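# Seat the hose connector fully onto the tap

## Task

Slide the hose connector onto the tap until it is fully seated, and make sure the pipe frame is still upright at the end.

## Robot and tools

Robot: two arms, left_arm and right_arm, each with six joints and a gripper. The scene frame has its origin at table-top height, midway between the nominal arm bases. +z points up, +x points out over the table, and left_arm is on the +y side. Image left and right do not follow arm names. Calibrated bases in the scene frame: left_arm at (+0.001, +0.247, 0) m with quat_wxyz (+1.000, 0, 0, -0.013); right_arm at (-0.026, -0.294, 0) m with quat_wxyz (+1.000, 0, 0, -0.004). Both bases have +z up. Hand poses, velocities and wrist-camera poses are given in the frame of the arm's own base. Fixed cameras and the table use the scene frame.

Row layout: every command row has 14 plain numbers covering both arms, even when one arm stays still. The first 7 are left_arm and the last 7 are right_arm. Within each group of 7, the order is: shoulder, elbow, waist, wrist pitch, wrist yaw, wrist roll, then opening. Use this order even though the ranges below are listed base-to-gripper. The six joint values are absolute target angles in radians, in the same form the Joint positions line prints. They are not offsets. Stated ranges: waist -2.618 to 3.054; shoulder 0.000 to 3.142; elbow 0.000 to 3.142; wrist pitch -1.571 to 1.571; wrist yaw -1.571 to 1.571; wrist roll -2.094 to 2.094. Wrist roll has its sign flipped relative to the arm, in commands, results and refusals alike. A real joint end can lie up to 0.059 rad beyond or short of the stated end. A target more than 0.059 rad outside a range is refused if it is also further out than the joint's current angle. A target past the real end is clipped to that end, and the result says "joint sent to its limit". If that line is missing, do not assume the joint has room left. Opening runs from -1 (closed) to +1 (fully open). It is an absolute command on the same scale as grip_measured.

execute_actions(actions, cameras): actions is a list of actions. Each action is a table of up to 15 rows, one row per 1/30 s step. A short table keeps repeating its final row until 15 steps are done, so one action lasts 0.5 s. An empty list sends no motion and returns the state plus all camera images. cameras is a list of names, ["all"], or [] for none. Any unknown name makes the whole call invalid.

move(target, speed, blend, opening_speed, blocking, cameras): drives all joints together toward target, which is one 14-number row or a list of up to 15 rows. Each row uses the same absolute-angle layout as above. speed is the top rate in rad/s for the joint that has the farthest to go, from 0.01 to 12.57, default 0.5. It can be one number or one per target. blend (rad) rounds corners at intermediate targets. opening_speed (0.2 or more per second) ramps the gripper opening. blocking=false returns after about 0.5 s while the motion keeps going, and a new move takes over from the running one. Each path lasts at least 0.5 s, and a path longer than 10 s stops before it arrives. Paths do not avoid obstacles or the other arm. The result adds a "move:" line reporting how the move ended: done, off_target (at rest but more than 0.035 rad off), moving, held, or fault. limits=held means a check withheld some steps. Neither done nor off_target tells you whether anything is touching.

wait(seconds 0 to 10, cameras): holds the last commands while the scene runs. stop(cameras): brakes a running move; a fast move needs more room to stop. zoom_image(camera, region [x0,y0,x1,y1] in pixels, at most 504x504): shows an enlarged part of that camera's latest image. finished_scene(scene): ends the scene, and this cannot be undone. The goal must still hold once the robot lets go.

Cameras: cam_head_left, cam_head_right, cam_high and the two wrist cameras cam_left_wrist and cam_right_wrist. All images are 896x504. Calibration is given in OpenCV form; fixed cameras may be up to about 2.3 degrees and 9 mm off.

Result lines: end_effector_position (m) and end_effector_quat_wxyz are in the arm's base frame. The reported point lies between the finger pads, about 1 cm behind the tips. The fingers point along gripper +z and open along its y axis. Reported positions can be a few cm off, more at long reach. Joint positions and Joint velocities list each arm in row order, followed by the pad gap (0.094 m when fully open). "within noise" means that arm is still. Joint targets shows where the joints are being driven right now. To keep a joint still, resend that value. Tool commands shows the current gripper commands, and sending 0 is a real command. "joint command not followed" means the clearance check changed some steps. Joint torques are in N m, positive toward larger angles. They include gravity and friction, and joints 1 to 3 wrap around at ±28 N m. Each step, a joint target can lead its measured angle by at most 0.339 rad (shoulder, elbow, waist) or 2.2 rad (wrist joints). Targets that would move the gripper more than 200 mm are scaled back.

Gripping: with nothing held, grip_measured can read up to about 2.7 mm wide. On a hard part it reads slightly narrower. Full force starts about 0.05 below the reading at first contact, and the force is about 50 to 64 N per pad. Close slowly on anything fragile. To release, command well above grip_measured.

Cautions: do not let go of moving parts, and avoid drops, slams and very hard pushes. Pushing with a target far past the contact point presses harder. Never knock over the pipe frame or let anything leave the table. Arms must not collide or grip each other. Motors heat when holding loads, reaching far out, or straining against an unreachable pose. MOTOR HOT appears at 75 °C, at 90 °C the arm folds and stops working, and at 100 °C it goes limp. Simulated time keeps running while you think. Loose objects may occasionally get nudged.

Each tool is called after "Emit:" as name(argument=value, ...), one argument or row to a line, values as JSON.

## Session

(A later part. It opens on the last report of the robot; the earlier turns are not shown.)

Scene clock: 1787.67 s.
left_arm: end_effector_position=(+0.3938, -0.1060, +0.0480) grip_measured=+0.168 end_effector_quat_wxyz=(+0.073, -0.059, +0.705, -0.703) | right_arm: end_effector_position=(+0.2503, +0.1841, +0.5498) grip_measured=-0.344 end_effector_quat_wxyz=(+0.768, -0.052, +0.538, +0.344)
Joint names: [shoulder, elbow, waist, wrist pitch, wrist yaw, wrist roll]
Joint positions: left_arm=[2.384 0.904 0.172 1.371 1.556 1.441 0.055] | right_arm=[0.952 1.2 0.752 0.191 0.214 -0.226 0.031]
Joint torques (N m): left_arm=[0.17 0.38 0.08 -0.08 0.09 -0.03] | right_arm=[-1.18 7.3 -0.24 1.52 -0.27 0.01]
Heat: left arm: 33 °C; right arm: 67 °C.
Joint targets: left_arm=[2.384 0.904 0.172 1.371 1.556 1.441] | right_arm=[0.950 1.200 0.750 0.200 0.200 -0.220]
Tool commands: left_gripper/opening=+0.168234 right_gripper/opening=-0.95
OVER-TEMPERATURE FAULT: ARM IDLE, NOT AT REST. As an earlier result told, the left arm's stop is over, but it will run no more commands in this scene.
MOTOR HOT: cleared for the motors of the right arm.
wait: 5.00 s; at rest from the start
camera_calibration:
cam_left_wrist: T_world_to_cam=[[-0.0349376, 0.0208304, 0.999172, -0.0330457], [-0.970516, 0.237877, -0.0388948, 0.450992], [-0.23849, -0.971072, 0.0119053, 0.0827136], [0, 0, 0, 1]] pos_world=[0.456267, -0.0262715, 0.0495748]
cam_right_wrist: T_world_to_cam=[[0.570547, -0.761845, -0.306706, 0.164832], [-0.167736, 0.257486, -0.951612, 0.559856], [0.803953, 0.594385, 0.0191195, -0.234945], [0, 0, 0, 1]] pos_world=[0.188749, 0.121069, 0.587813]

Emit:
wait(
  seconds=9,
)

Emit:
move(
  target=[
    [2.242,0.793,0.172,1.354,1.556,1.415,0.168,1.6,1.2,0.76,0.75,0.24,-0.22,-0.95],
    [2.242,0.793,0.172,1.354,1.556,1.415,0.168,2.143,1.327,0.726,1.226,0.255,-0.22,-0.95],
  ],
  speed=0.8,
  blend=[0.1,0],
  cameras=["cam_right_wrist","cam_high"],
)

Emit:
zoom_image(
  camera="cam_right_wrist",
  region=[340, 60, 560, 270],
)

Emit:
zoom_image(
  camera="cam_high",
  region=[450, 175, 490, 215],
)

Scene clock: 1800.83 s.
left_arm: end_effector_position=(+0.3938, -0.1060, +0.0480) grip_measured=+0.168 end_effector_quat_wxyz=(+0.073, -0.059, +0.705, -0.703) | right_arm: end_effector_position=(+0.2503, +0.1841, +0.5498) grip_measured=-0.344 end_effector_quat_wxyz=(+0.768, -0.052, +0.538, +0.344)
Joint names: [shoulder, elbow, waist, wrist pitch, wrist yaw, wrist roll]
Joint positions: left_arm=[2.384 0.904 0.172 1.371 1.556 1.441 0.055] | right_arm=[0.952 1.2 0.752 0.191 0.214 -0.226 0.031]
Joint torques (N m): left_arm=[0.16 0.32 -0.01 -0.08 0.1 -0.03] | right_arm=[-1.16 7.3 -0.21 1.53 -0.26 0.01]
Heat: left arm: 33 °C; right arm: 62 °C.
Joint targets: left_arm=[2.384 0.904 0.172 1.371 1.556 1.441] | right_arm=[0.950 1.200 0.750 0.200 0.200 -0.220]
Tool commands: left_gripper/opening=+0.168234 right_gripper/opening=-0.95
OVER-TEMPERATURE FAULT: ARM IDLE, NOT AT REST. As an earlier result told, the left arm's stop is over, but it will run no more commands in this scene.
wait: 9.00 s; at rest from the start
camera_calibration:
cam_left_wrist: T_world_to_cam=[[-0.0349376, 0.0208304, 0.999172, -0.0330457], [-0.970516, 0.237877, -0.0388948, 0.450992], [-0.23849, -0.971072, 0.0119053, 0.0827136], [0, 0, 0, 1]] pos_world=[0.456267, -0.0262715, 0.0495748]
cam_right_wrist: T_world_to_cam=[[0.570547, -0.761845, -0.306706, 0.164832], [-0.167736, 0.257486, -0.951612, 0.559856], [0.803953, 0.594385, 0.0191195, -0.234945], [0, 0, 0, 1]] pos_world=[0.188749, 0.121069, 0.587813]

Scene clock: 1803.20 s.
left_arm: end_effector_position=(+0.3938, -0.1060, +0.0480) grip_measured=+0.168 end_effector_quat_wxyz=(+0.073, -0.059, +0.705, -0.703) | right_arm: end_effector_position=(+0.4742, +0.3682, +0.2629) grip_measured=-0.344 end_effector_quat_wxyz=(+0.748, -0.046, +0.587, +0.305)
Joint names: [shoulder, elbow, waist, wrist pitch, wrist yaw, wrist roll]
Joint positions: left_arm=[2.384 0.904 0.172 1.371 1.556 1.441 0.055] | right_arm=[2.155 1.294 0.732 1.182 0.252 -0.226 0.031]
Joint torques (N m): left_arm=[0.16 0.31 0.06 -0.09 0.09 -0.04] | right_arm=[-11.32 10.4 -0.57 1.94 -0.06 0.01]
Heat: left arm: 33 °C; right arm: 62 °C.
Joint targets: left_arm=[2.384 0.904 0.172 1.371 1.556 1.441] | right_arm=[2.143 1.327 0.726 1.226 0.255 -0.220]
Tool commands: left_gripper/opening=+0.168234 right_gripper/opening=-0.95
OVER-TEMPERATURE FAULT: ARM IDLE, NOT AT REST. As an earlier result told, the left arm's stop is over, but it will run no more commands in this scene. The left arm ran none of this call's commands.
move: fault (left_arm), off_target (right_arm); left_arm: the shoulder is farthest, 0.142 rad from its target; right_arm: the wrist pitch is farthest, 0.044 rad from its target
camera_calibration:
cam_right_wrist: T_world_to_cam=[[0.497178, -0.812756, -0.303714, 0.142157], [-0.246579, 0.203255, -0.947569, 0.333231], [0.831873, 0.545999, -0.0993546, -0.483242], [0, 0, 0, 1]] pos_world=[0.413486, 0.311658, 0.310922]
Images, in order (width x height): cam_high 896x504, cam_right_wrist 896x504.

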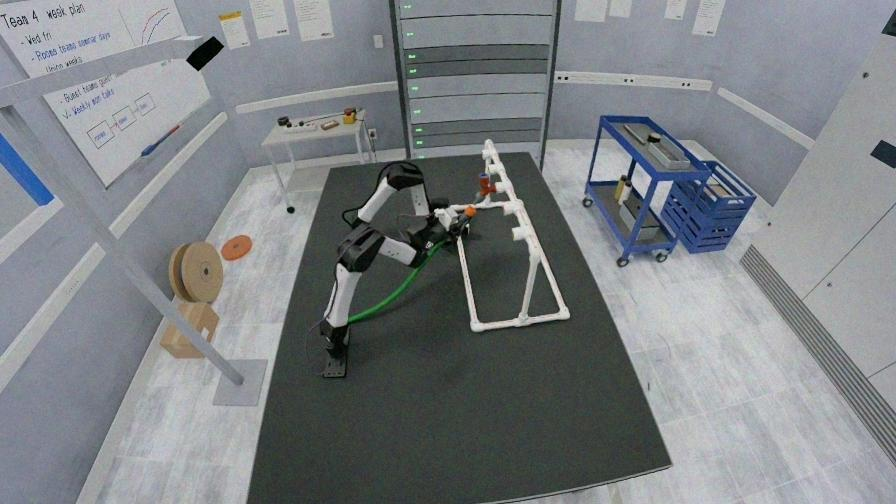

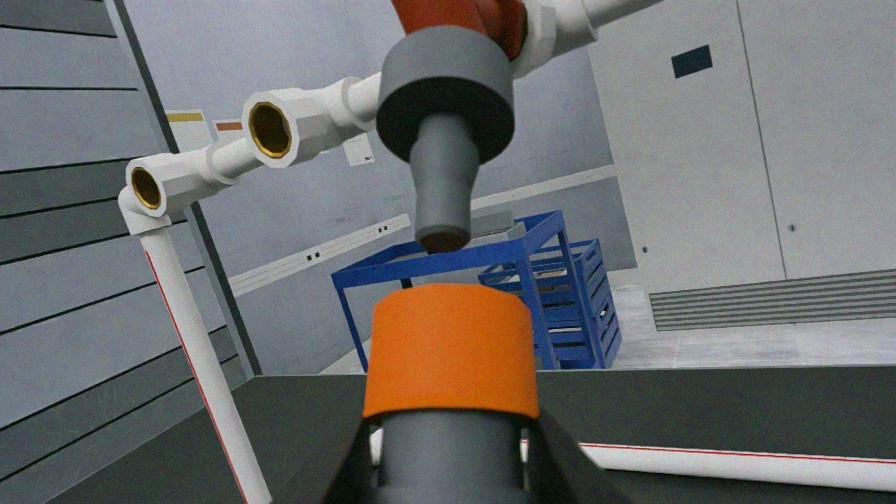

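Scaled by 2.291 from the camera's 896x504 image, which has a finer 1280x720 frame.

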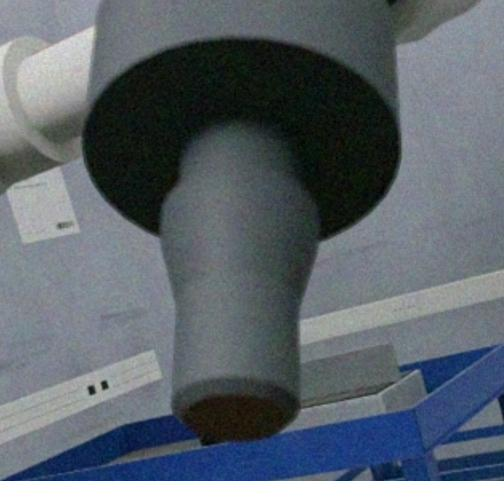

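Scaled by 12.600 from the camera's 896x504 image, which has a finer 1280x720 frame.

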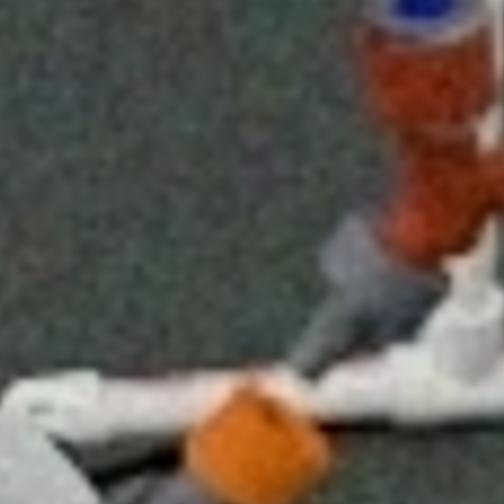

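Emit:
move(
  target=[
    [2.242,0.793,0.172,1.354,1.556,1.415,0.168,2.09,1.345,0.737,1.190,0.252,-0.22,-0.95],
    [2.242,0.793,0.172,1.354,1.556,1.415,0.168,2.093,1.437,0.711,1.095,0.207,-0.22,-0.95],
  ],
  speed=0.2,
  cameras=["cam_right_wrist","cam_high","cam_head_left","cam_head_right"],
)

Emit:
zoom_image(
  camera="cam_right_wrist",
  region=[340, 100, 560, 310],
)

Emit:
zoom_image(
  camera="cam_high",
  region=[450, 175, 490, 215],
)

Emit:
zoom_image(
  camera="cam_head_left",
  region=[415, 20, 475, 140],
)

Emit:
zoom_image(
  camera="cam_head_right",
  region=[405, 20, 465, 140],
)

Scene clock: 1816.43 s.
left_arm: end_effector_position=(+0.3938, -0.1060, +0.0480) grip_measured=+0.168 end_effector_quat_wxyz=(+0.073, -0.059, +0.705, -0.703) | right_arm: end_effector_position=(+0.4879, +0.3727, +0.2921) grip_measured=-0.344 end_effector_quat_wxyz=(+0.750, -0.051, +0.583, +0.308)
Joint names: [shoulder, elbow, waist, wrist pitch, wrist yaw, wrist roll]
Joint positions: left_arm=[2.384 0.904 0.172 1.371 1.556 1.441 0.055] | right_arm=[2.144 1.402 0.715 1.071 0.225 -0.226 0.031]
Joint torques (N m): left_arm=[0.13 0.36 -0.01 -0.08 0.11 -0.02] | right_arm=[-14.91 11.06 -0.4 1.77 -0.3 0.01]
Heat: left arm: 33 °C; right arm: 64 °C.
Joint targets: left_arm=[2.384 0.904 0.172 1.371 1.556 1.441] | right_arm=[2.093 1.437 0.711 1.095 0.207 -0.220]
Tool commands: left_gripper/opening=+0.168234 right_gripper/opening=-0.95
OVER-TEMPERATURE FAULT: ARM IDLE, NOT AT REST. As an earlier result told, the left arm's stop is over, but it will run no more commands in this scene. The left arm ran none of this call's commands.
move: fault (left_arm), off_target (right_arm); left_arm: the shoulder is farthest, 0.142 rad from its target; right_arm: the shoulder is farthest, 0.051 rad from its target
camera_calibration:
cam_right_wrist: T_world_to_cam=[[0.507558, -0.808826, -0.29696, 0.139313], [-0.237276, 0.200119, -0.950606, 0.360861], [0.828302, 0.552949, -0.0903433, -0.497712], [0, 0, 0, 1]] pos_world=[0.42717, 0.315674, 0.339442]
Images, in order (width x height): cam_head_left 896x504, cam_head_right 896x504, cam_high 896x504, cam_right_wrist 896x504.

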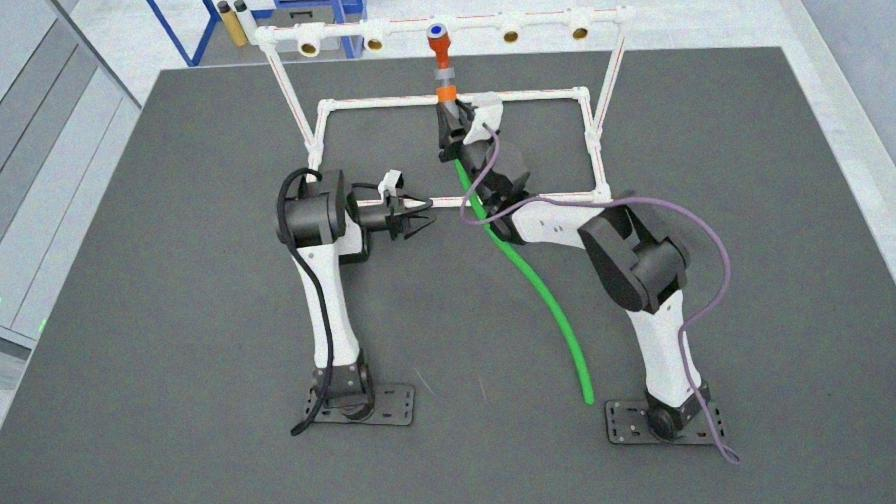

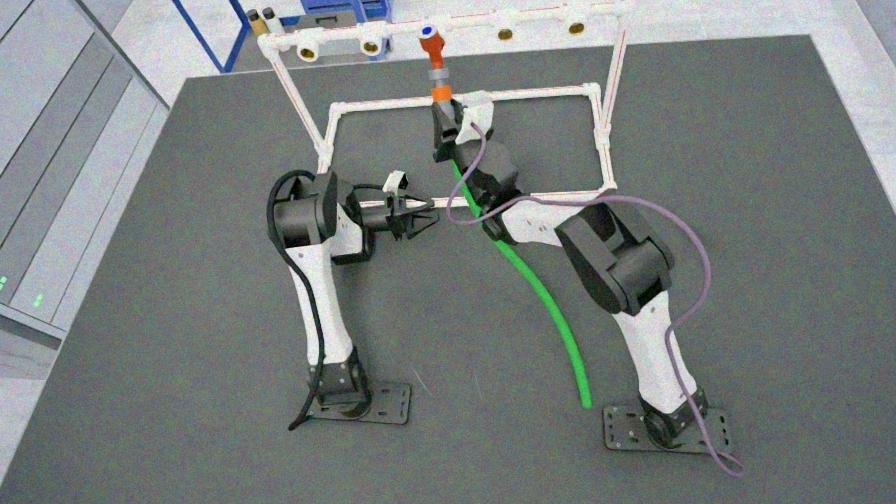

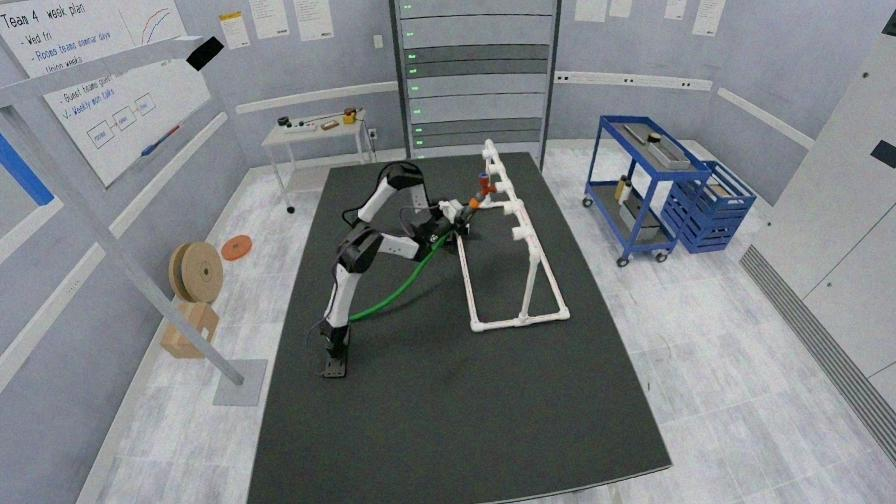

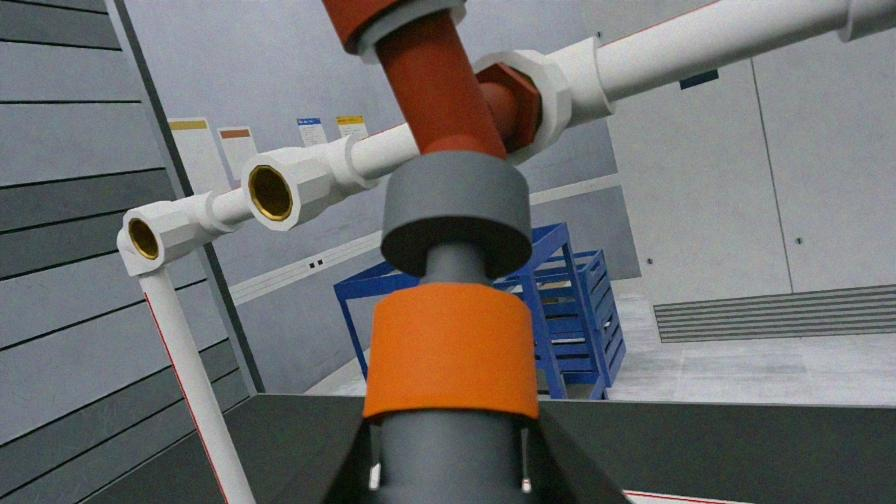

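Scaled by 2.291 from the camera's 896x504 image, which has a finer 1280x720 frame.

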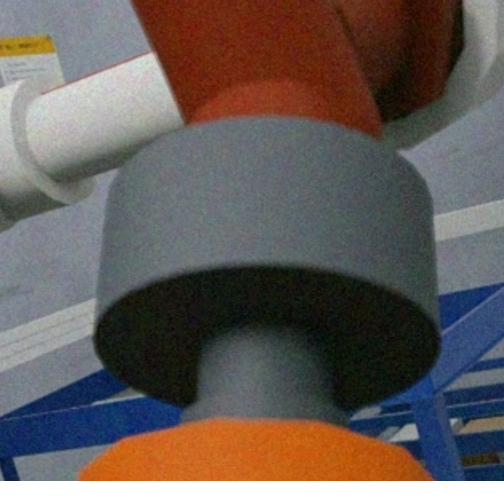

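Scaled by 12.600 from the camera's 896x504 image, which has a finer 1280x720 frame.

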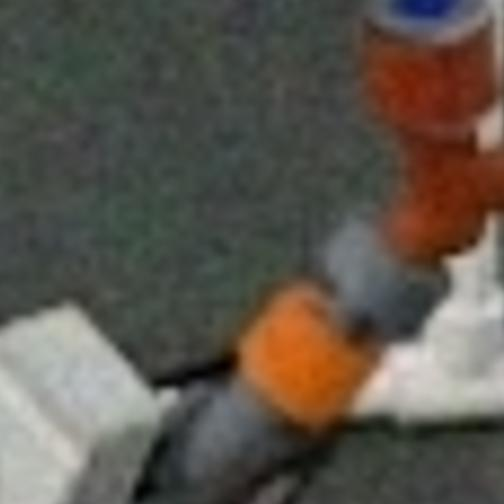

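Scaled by 4.200 from the camera's 896x504 image, which has a finer 1280x720 frame.

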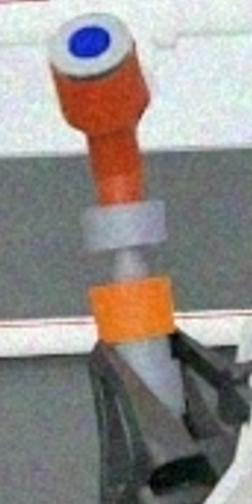

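Scaled by 4.200 from the camera's 896x504 image, which has a finer 1280x720 frame.

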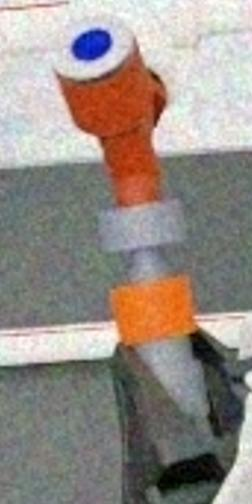

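Emit:
execute_actions(
  actions=[
    [[0,0,0,0,0,0,0.168,2.06,1.47,0.708,1.18,0.207,-0.22,-0.95],[0,0,0,0,0,0,0.168,2.00,1.52,0.706,1.30,0.205,-0.22,-0.95],[0,0,0,0,0,0,0.168,1.95,1.56,0.706,1.42,0.205,-0.22,-0.95],[0,0,0,0,0,0,0.168,1.90,1.60,0.706,1.54,0.205,-0.22,-0.95],[0,0,0,0,0,0,0.168,1.904,1.591,0.689,1.567,0.145,-0.275,-0.95],[0,0,0,0,0,0,0.168,1.908,1.582,0.672,1.593,0.086,-0.331,-0.95],[0,0,0,0,0,0,0.168,1.912,1.574,0.658,1.616,0.035,-0.378,-0.95],[0,0,0,0,0,0,0.168,1.908,1.583,0.675,1.589,0.095,-0.323,-0.95],[0,0,0,0,0,0,0.168,1.904,1.592,0.692,1.563,0.154,-0.267,-0.95],[0,0,0,0,0,0,0.168,1.90,1.60,0.706,1.54,0.205,-0.22,-0.95],[0,0,0,0,0,0,0.168,1.896,1.609,0.723,1.513,0.265,-0.165,-0.95],[0,0,0,0,0,0,0.168,1.892,1.618,0.740,1.487,0.324,-0.109,-0.95],[0,0,0,0,0,0,0.168,1.888,1.626,0.754,1.464,0.375,-0.062,-0.95],[0,0,0,0,0,0,0.168,1.892,1.617,0.737,1.491,0.316,-0.117,-0.95],[0,0,0,0,0,0,0.168,1.896,1.608,0.720,1.517,0.256,-0.173,-0.95]],
    [[0,0,0,0,0,0,0.168,1.90,1.60,0.706,1.54,0.205,-0.22,-0.95],[0,0,0,0,0,0,0.168,1.904,1.591,0.689,1.567,0.145,-0.275,-0.95],[0,0,0,0,0,0,0.168,1.908,1.582,0.672,1.593,0.086,-0.331,-0.95],[0,0,0,0,0,0,0.168,1.912,1.574,0.658,1.616,0.035,-0.378,-0.95],[0,0,0,0,0,0,0.168,1.908,1.583,0.675,1.589,0.095,-0.323,-0.95],[0,0,0,0,0,0,0.168,1.904,1.592,0.692,1.563,0.154,-0.267,-0.95],[0,0,0,0,0,0,0.168,1.90,1.60,0.706,1.54,0.205,-0.22,-0.95],[0,0,0,0,0,0,0.168,1.896,1.609,0.723,1.513,0.265,-0.165,-0.95],[0,0,0,0,0,0,0.168,1.892,1.618,0.740,1.487,0.324,-0.109,-0.95],[0,0,0,0,0,0,0.168,1.888,1.626,0.754,1.464,0.375,-0.062,-0.95],[0,0,0,0,0,0,0.168,1.892,1.617,0.737,1.491,0.316,-0.117,-0.95],[0,0,0,0,0,0,0.168,1.896,1.608,0.720,1.517,0.256,-0.173,-0.95],[0,0,0,0,0,0,0.168,1.95,1.56,0.706,1.42,0.205,-0.22,-0.95],[0,0,0,0,0,0,0.168,2.04,1.48,0.706,1.22,0.205,-0.22,-0.95],[0,0,0,0,0,0,0.168,2.12,1.42,0.706,1.08,0.205,-0.22,-0.95]],
  ],
  cameras=["cam_right_wrist","cam_head_left","cam_high"],
)

Emit:
zoom_image(
  camera="cam_right_wrist",
  region=[340, 100, 560, 310],
)

Scene clock: 1832.90 s.
left_arm: end_effector_position=(+0.3940, -0.1060, +0.0480) grip_measured=+0.168 end_effector_quat_wxyz=(+0.073, -0.058, +0.705, -0.703) | right_arm: end_effector_position=(+0.4914, +0.3710, +0.2960) grip_measured=-0.344 end_effector_quat_wxyz=(+0.752, -0.055, +0.587, +0.295)
Joint names: [shoulder, elbow, waist, wrist pitch, wrist yaw, wrist roll]
Joint positions: left_arm=[2.385 0.905 0.172 1.371 1.556 1.441 0.055] | right_arm=[2.135 1.417 0.711 1.036 0.231 -0.204 0.031]
Joint torques (N m): left_arm=[0.2 0.34 0.01 -0.08 0.1 -0.04] | right_arm=[-11.88 7.77 -0.46 1.95 -0.4 -0.24]
Heat: left arm: 33 °C; right arm: 72 °C.
Joint targets: left_arm=[2.385 0.905 0.172 1.371 1.556 1.441] | right_arm=[2.120 1.420 0.706 1.080 0.205 -0.220]
Tool commands: left_gripper/opening=+0.168233 right_gripper/opening=-0.95
OVER-TEMPERATURE FAULT: ARM IDLE, NOT AT REST. As an earlier result told, the left arm's stop is over, but it will run no more commands in this scene. The left arm ran none of this call's commands.
camera_calibration:
cam_right_wrist: T_world_to_cam=[[0.494214, -0.823946, -0.277247, 0.143733], [-0.234276, 0.180888, -0.955193, 0.372757], [0.837178, 0.537022, -0.103633, -0.493782], [0, 0, 0, 1]] pos_world=[0.429676, 0.316173, 0.344733]
Images, in order (width x height): cam_head_left 896x504, cam_high 896x504, cam_right_wrist 896x504.

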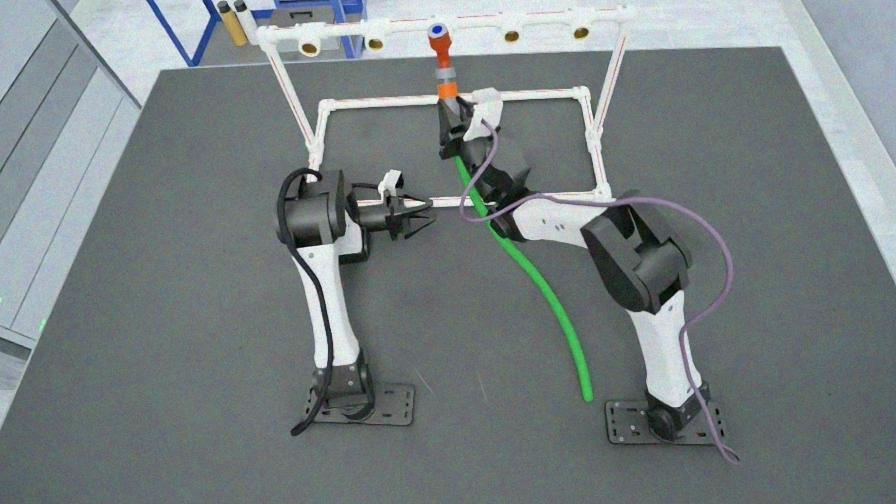

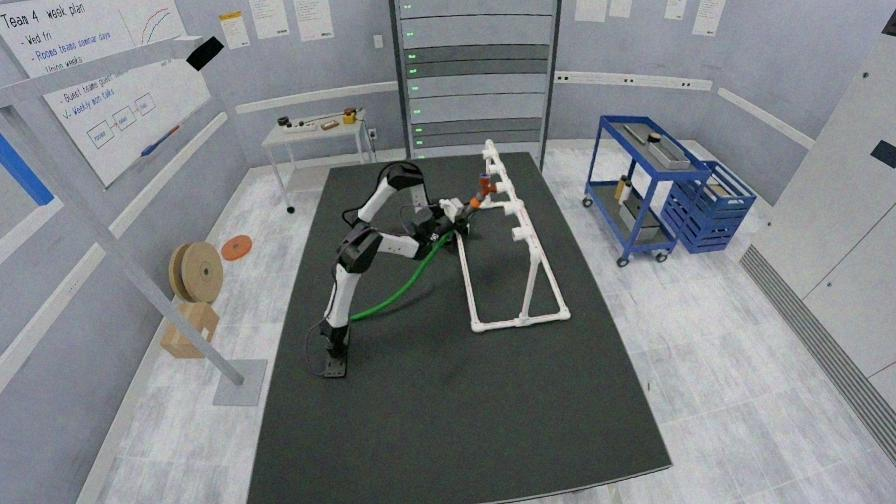

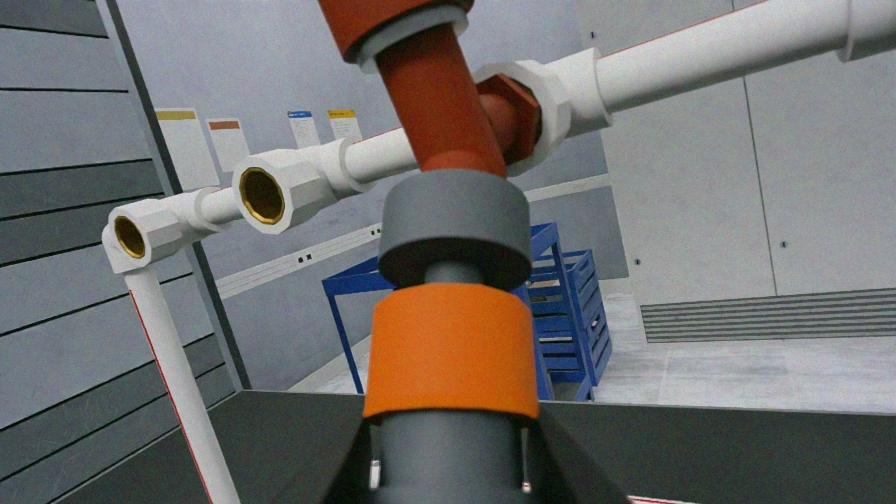

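Scaled by 2.291 from the camera's 896x504 image, which has a finer 1280x720 frame.

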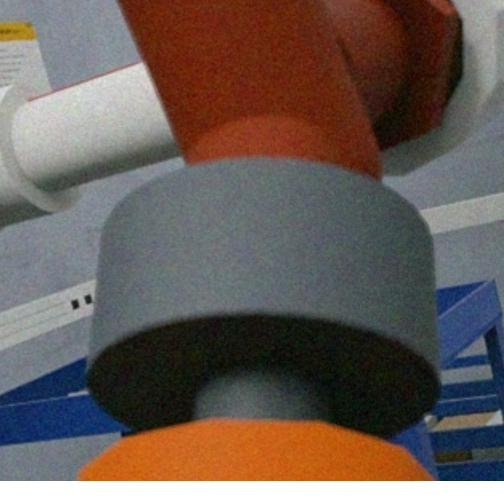

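Emit:
execute_actions(
  actions=[
    [[0,0,0,0,0,0,0.168,2.08,1.46,0.69,1.15,0.22,-0.22,-0.95],[0,0,0,0,0,0,0.168,2.04,1.49,0.67,1.22,0.24,-0.22,-0.95],[0,0,0,0,0,0,0.168,2.01,1.523,0.656,1.28,0.25,-0.22,-0.95]],
  ],
  cameras=["cam_right_wrist","cam_head_left"],
)

Emit:
zoom_image(
  camera="cam_right_wrist",
  region=[340, 100, 560, 310],
)

Scene clock: 1840.80 s.
left_arm: end_effector_position=(+0.3940, -0.1060, +0.0480) grip_measured=+0.168 end_effector_quat_wxyz=(+0.073, -0.059, +0.705, -0.703) | right_arm: end_effector_position=(+0.5052, +0.3498, +0.3060) grip_measured=-0.344 end_effector_quat_wxyz=(+0.765, -0.039, +0.577, +0.284)
Joint names: [shoulder, elbow, waist, wrist pitch, wrist yaw, wrist roll]
Joint positions: left_arm=[2.385 0.905 0.172 1.371 1.556 1.441 0.055] | right_arm=[2.133 1.429 0.67 1.051 0.233 -0.206 0.031]
Joint torques (N m): left_arm=[0.17 0.34 -0.05 -0.09 0.11 -0.03] | right_arm=[-21.22 17.06 -1.33 3.69 0.12 -0.21]
Heat: left arm: 33 °C; right arm: 76 °C. Fold the right arm in close to its base, or ease its load, before you think long.
Joint targets: left_arm=[2.385 0.905 0.172 1.371 1.556 1.441] | right_arm=[2.010 1.523 0.656 1.280 0.250 -0.220]
Tool commands: left_gripper/opening=+0.168232 right_gripper/opening=-0.95
OVER-TEMPERATURE FAULT: ARM IDLE, NOT AT REST. As an earlier result told, the left arm's stop is over, but it will run no more commands in this scene. The left arm ran none of this call's commands.
MOTOR HOT: the shoulder of the right arm reports 76 °C; the controller's stop level is 90 °C. To cool a motor, set the load down, stop pushing, or move to a pose that needs little force.
camera_calibration:
cam_right_wrist: T_world_to_cam=[[0.465105, -0.838506, -0.283876, 0.144025], [-0.206067, 0.209314, -0.955889, 0.365458], [0.860938, 0.503086, -0.0754352, -0.501713], [0, 0, 0, 1]] pos_world=[0.440266, 0.296675, 0.352376]
Images, in order (width x height): cam_head_left 896x504, cam_right_wrist 896x504.

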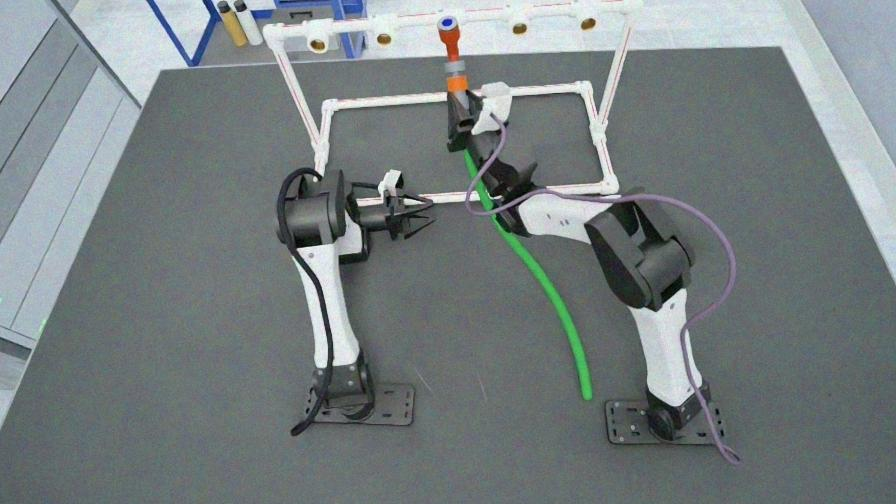

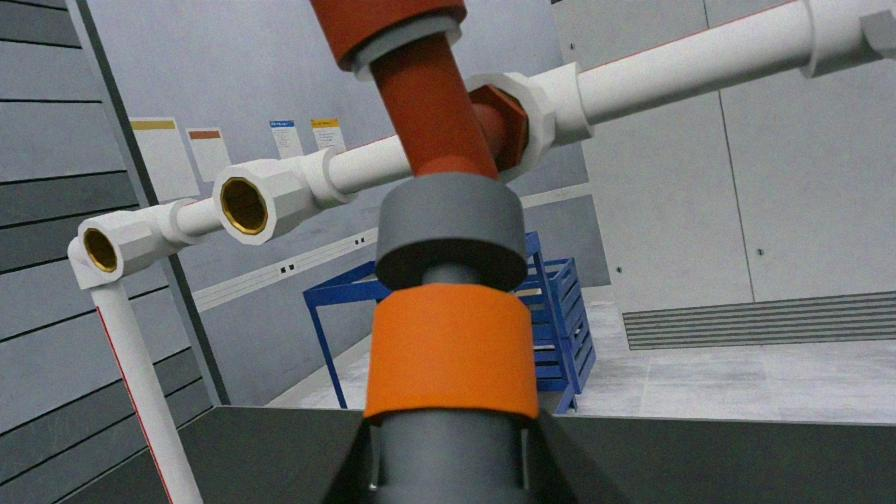

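Scaled by 2.291 from the camera's 896x504 image, which has a finer 1280x720 frame.

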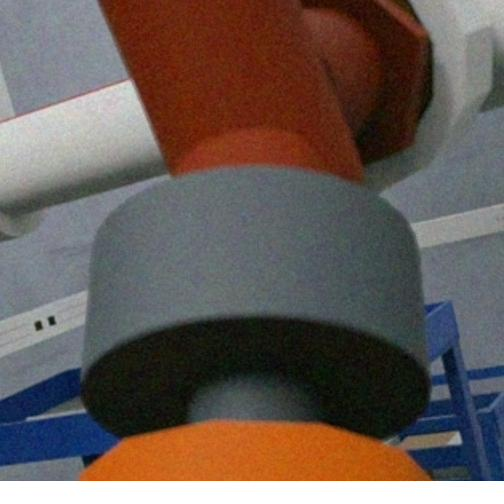

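Emit:
move(
  target=[
    [0,0,0,0,0,0,0.168,2.12,1.42,0.670,1.09,0.235,-0.22,-0.95],
    [0,0,0,0,0,0,0.168,2.14,1.25,0.705,1.27,0.265,-0.22,-0.95],
    [0,0,0,0,0,0,0.168,1.6,1.2,0.74,0.75,0.25,-0.22,-0.95],
    [0,0,0,0,0,0,0.168,0.95,1.2,0.75,0.2,0.2,-0.22,-0.95],
  ],
  speed=[0.3,0.3,0.8,0.8],
  blend=[0,0.02,0.1,0],
  cameras=["all"],
)

Scene clock: 1847.50 s.
left_arm: end_effector_position=(+0.3940, -0.1060, +0.0480) grip_measured=+0.168 end_effector_quat_wxyz=(+0.073, -0.059, +0.705, -0.703) | right_arm: end_effector_position=(+0.2522, +0.1816, +0.5497) grip_measured=-0.344 end_effector_quat_wxyz=(+0.773, -0.053, +0.538, +0.333)
Joint names: [shoulder, elbow, waist, wrist pitch, wrist yaw, wrist roll]
Joint positions: left_arm=[2.385 0.905 0.172 1.371 1.556 1.441 0.055] | right_arm=[0.952 1.2 0.742 0.191 0.215 -0.208 0.031]
Joint torques (N m): left_arm=[0.16 0.38 0.02 -0.09 0.11 -0.05] | right_arm=[-1.17 7.3 0.62 1.52 -0.27 -0.19]
Heat: left arm: 32 °C; right arm: 78 °C. Fold the right arm in close to its base, or ease its load, before you think long.
Joint targets: left_arm=[2.385 0.905 0.172 1.371 1.556 1.441] | right_arm=[0.950 1.200 0.750 0.200 0.200 -0.220]
Tool commands: left_gripper/opening=+0.168232 right_gripper/opening=-0.95
OVER-TEMPERATURE FAULT: ARM IDLE, NOT AT REST. As an earlier result told, the left arm's stop is over, but it will run no more commands in this scene. The left arm ran none of this call's commands.
MOTOR HOT: still on. The shoulder of the right arm reports 78 °C.
move: fault (left_arm); left_arm: the shoulder is farthest, 2.385 rad from its target
camera_calibration:
cam_left_wrist: T_world_to_cam=[[-0.0349376, 0.0208304, 0.999172, -0.0331386], [-0.970516, 0.237877, -0.0388948, 0.45119], [-0.23849, -0.971072, 0.0119053, 0.0827601], [0, 0, 0, 1]] pos_world=[0.456467, -0.0262715, 0.0496748]
cam_right_wrist: T_world_to_cam=[[0.558881, -0.776269, -0.291648, 0.159188], [-0.156075, 0.246948, -0.956377, 0.562278], [0.814428, 0.58002, 0.0168589, -0.233852], [0, 0, 0, 1]] pos_world=[0.189245, 0.120358, 0.58812]

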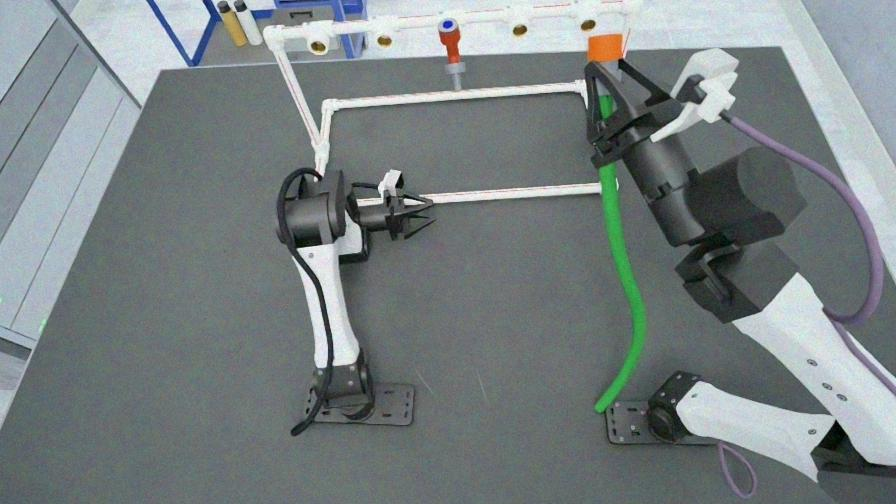

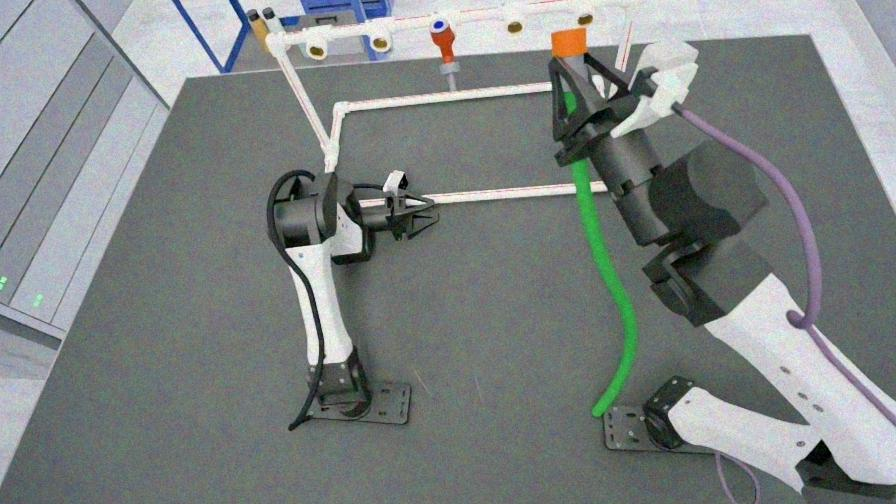

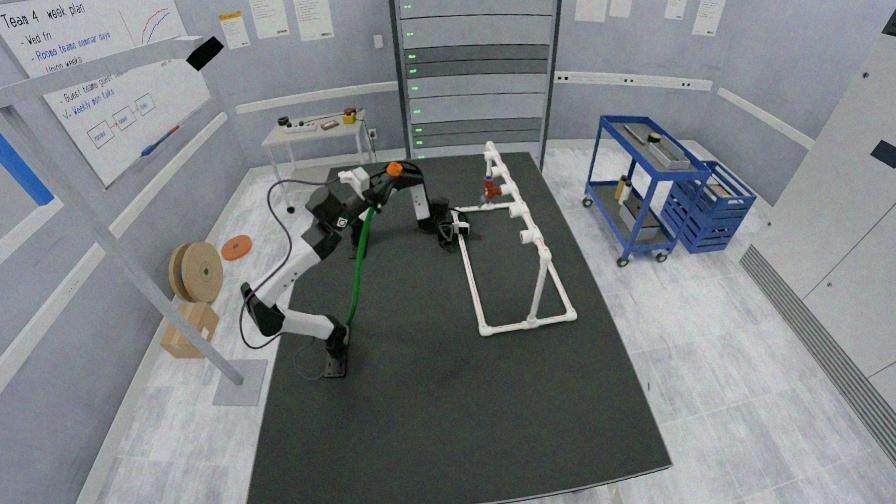

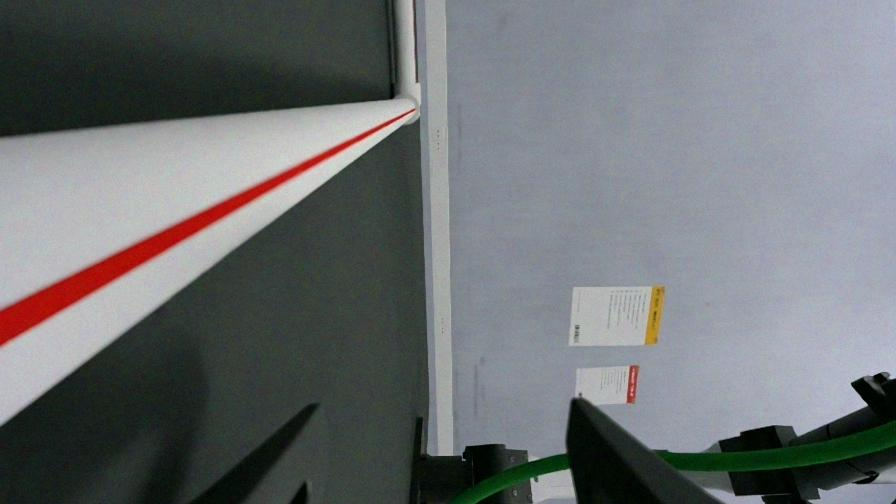

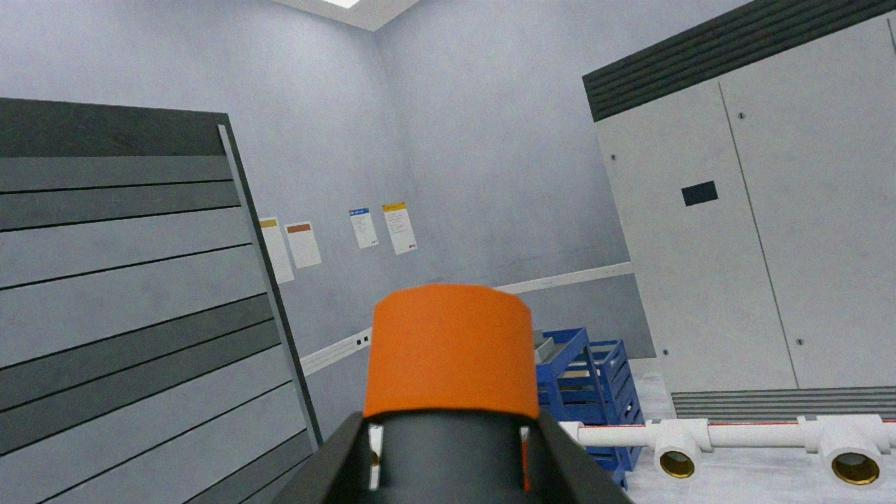

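Emit:
move(
  target=[0,0,0,0,0,0,0.168,1.323,0.627,0.84,0.0,0.0,0.0,-0.95],
  speed=0.6,
  cameras=["all"],
)

Scene clock: 1985.60 s.
left_arm: end_effector_position=(+0.3940, -0.1060, +0.0480) grip_measured=+0.168 end_effector_quat_wxyz=(+0.073, -0.059, +0.705, -0.703) | right_arm: end_effector_position=(+0.2478, +0.2678, +0.0920) grip_measured=-0.343 end_effector_quat_wxyz=(+0.375, -0.355, +0.841, +0.162)
Joint names: [shoulder, elbow, waist, wrist pitch, wrist yaw, wrist roll]
Joint positions: left_arm=[2.385 0.905 0.172 1.371 1.556 1.441 0.055] | right_arm=[1.328 0.619 0.834 -0.02 0.02 -0.026 0.031]
Joint torques (N m): left_arm=[0.13 0.35 0.01 -0.1 0.1 -0.03] | right_arm=[-4.4 8.27 0.57 1.62 -0.26 0.22]
Heat: left arm: 31 °C; right arm: 50 °C.
Joint targets: left_arm=[2.385 0.905 0.172 1.371 1.556 1.441] | right_arm=[1.323 0.627 0.840 0.000 0.000 0.000]
Tool commands: left_gripper/opening=+0.168232 right_gripper/opening=-0.95
OVER-TEMPERATURE FAULT: ARM IDLE, NOT AT REST. As an earlier result told, the left arm's stop is over, but it will run no more commands in this scene. The left arm ran none of this call's commands.
MOTOR HOT: cleared for the motors of the right arm.
move: fault (left_arm); left_arm: the shoulder is farthest, 2.385 rad from its target
camera_calibration:
cam_left_wrist: T_world_to_cam=[[-0.0349376, 0.0208304, 0.999172, -0.0331386], [-0.970516, 0.237877, -0.0388948, 0.45119], [-0.23849, -0.971072, 0.0119053, 0.0827601], [0, 0, 0, 1]] pos_world=[0.456467, -0.0262715, 0.0496748]
cam_right_wrist: T_world_to_cam=[[0.703893, -0.710305, -0.00138942, 0.014747], [-0.65002, -0.643361, -0.404427, 0.412565], [0.286373, 0.285577, -0.914569, 0.022819], [0, 0, 0, 1]] pos_world=[0.25126, 0.269386, 0.187742]

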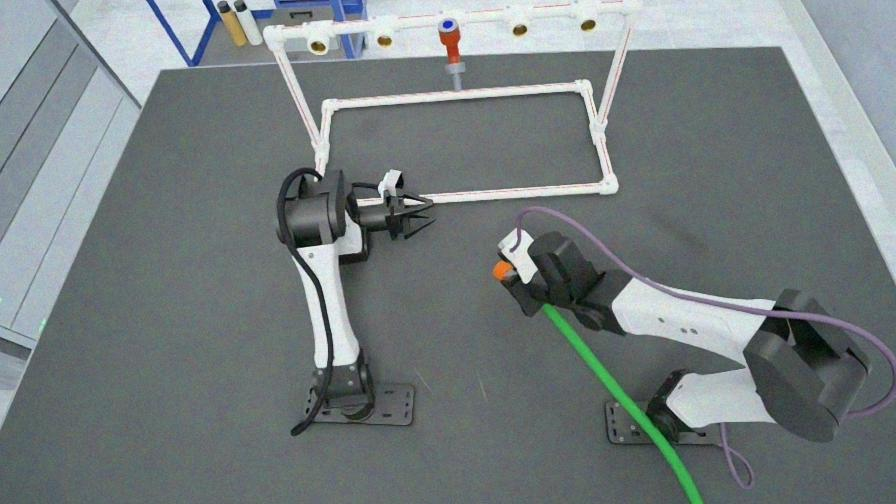

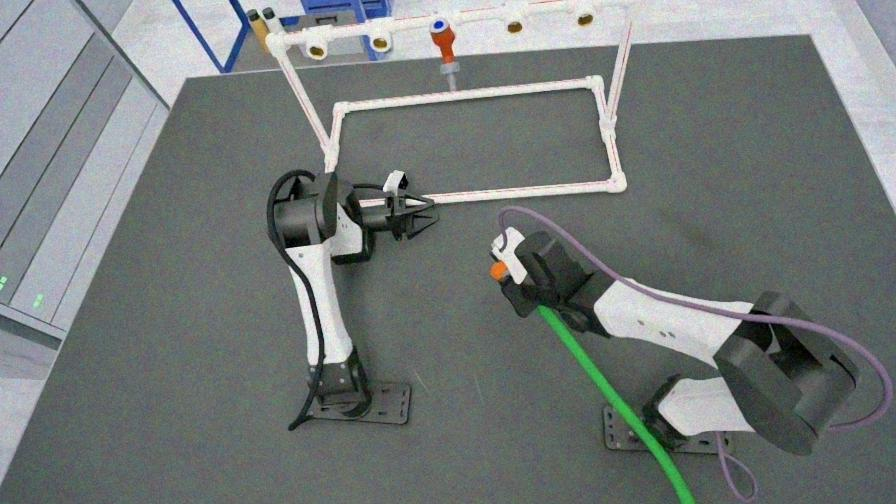

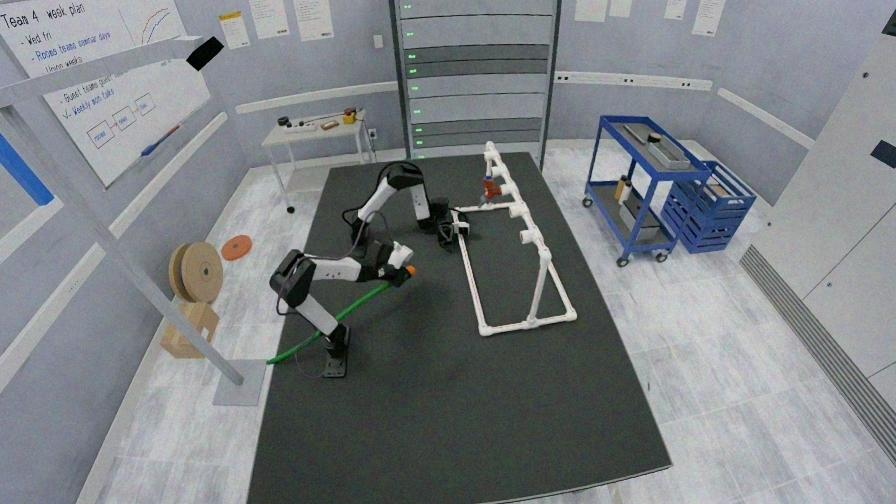

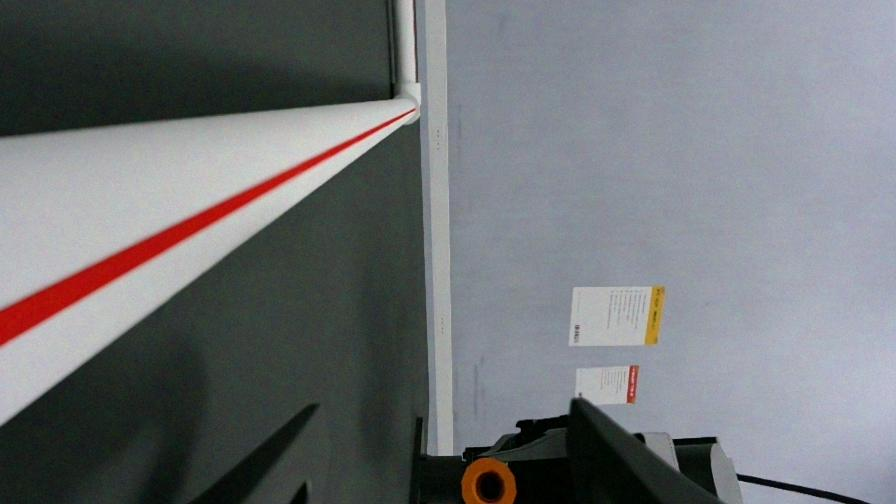

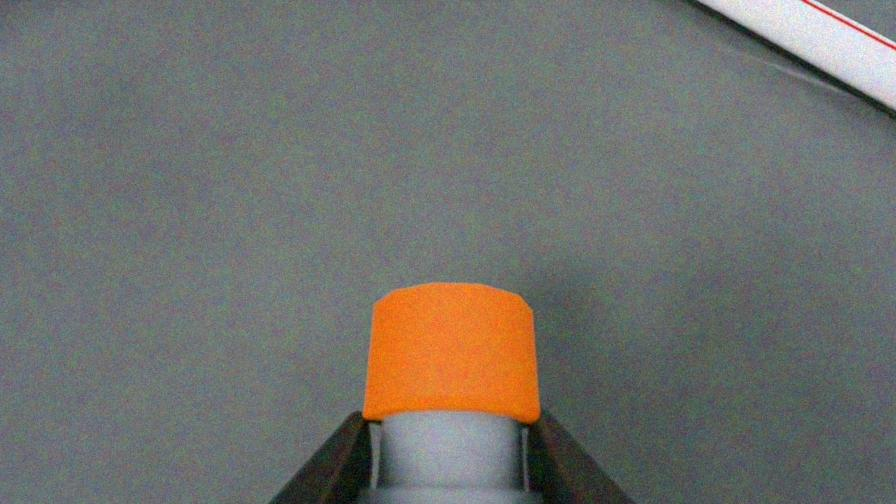

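Emit:
zoom_image(
  camera="cam_left_wrist",
  region=[430, 420, 560, 504],
)

Emit:
zoom_image(
  camera="cam_head_left",
  region=[480, 220, 580, 330],
)

Emit:
zoom_image(
  camera="cam_high",
  region=[360, 230, 430, 310],
)

Scaled by 3.877 from the camera's 896x504 image, which has a finer 1280x720 frame.

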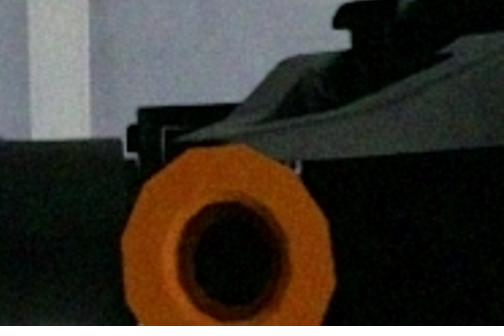

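Scaled by 4.582 from the camera's 896x504 image, which has a finer 1280x720 frame.

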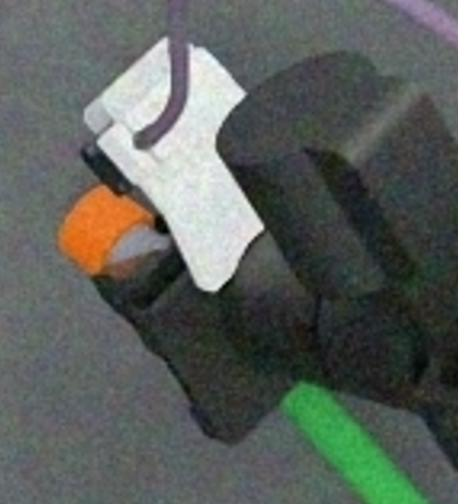

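Scaled by 6.300 from the camera's 896x504 image, which has a finer 1280x720 frame.

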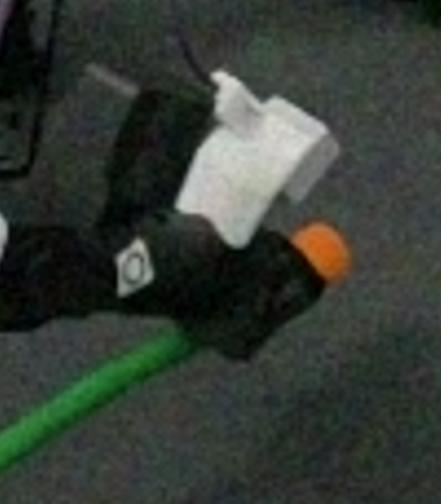

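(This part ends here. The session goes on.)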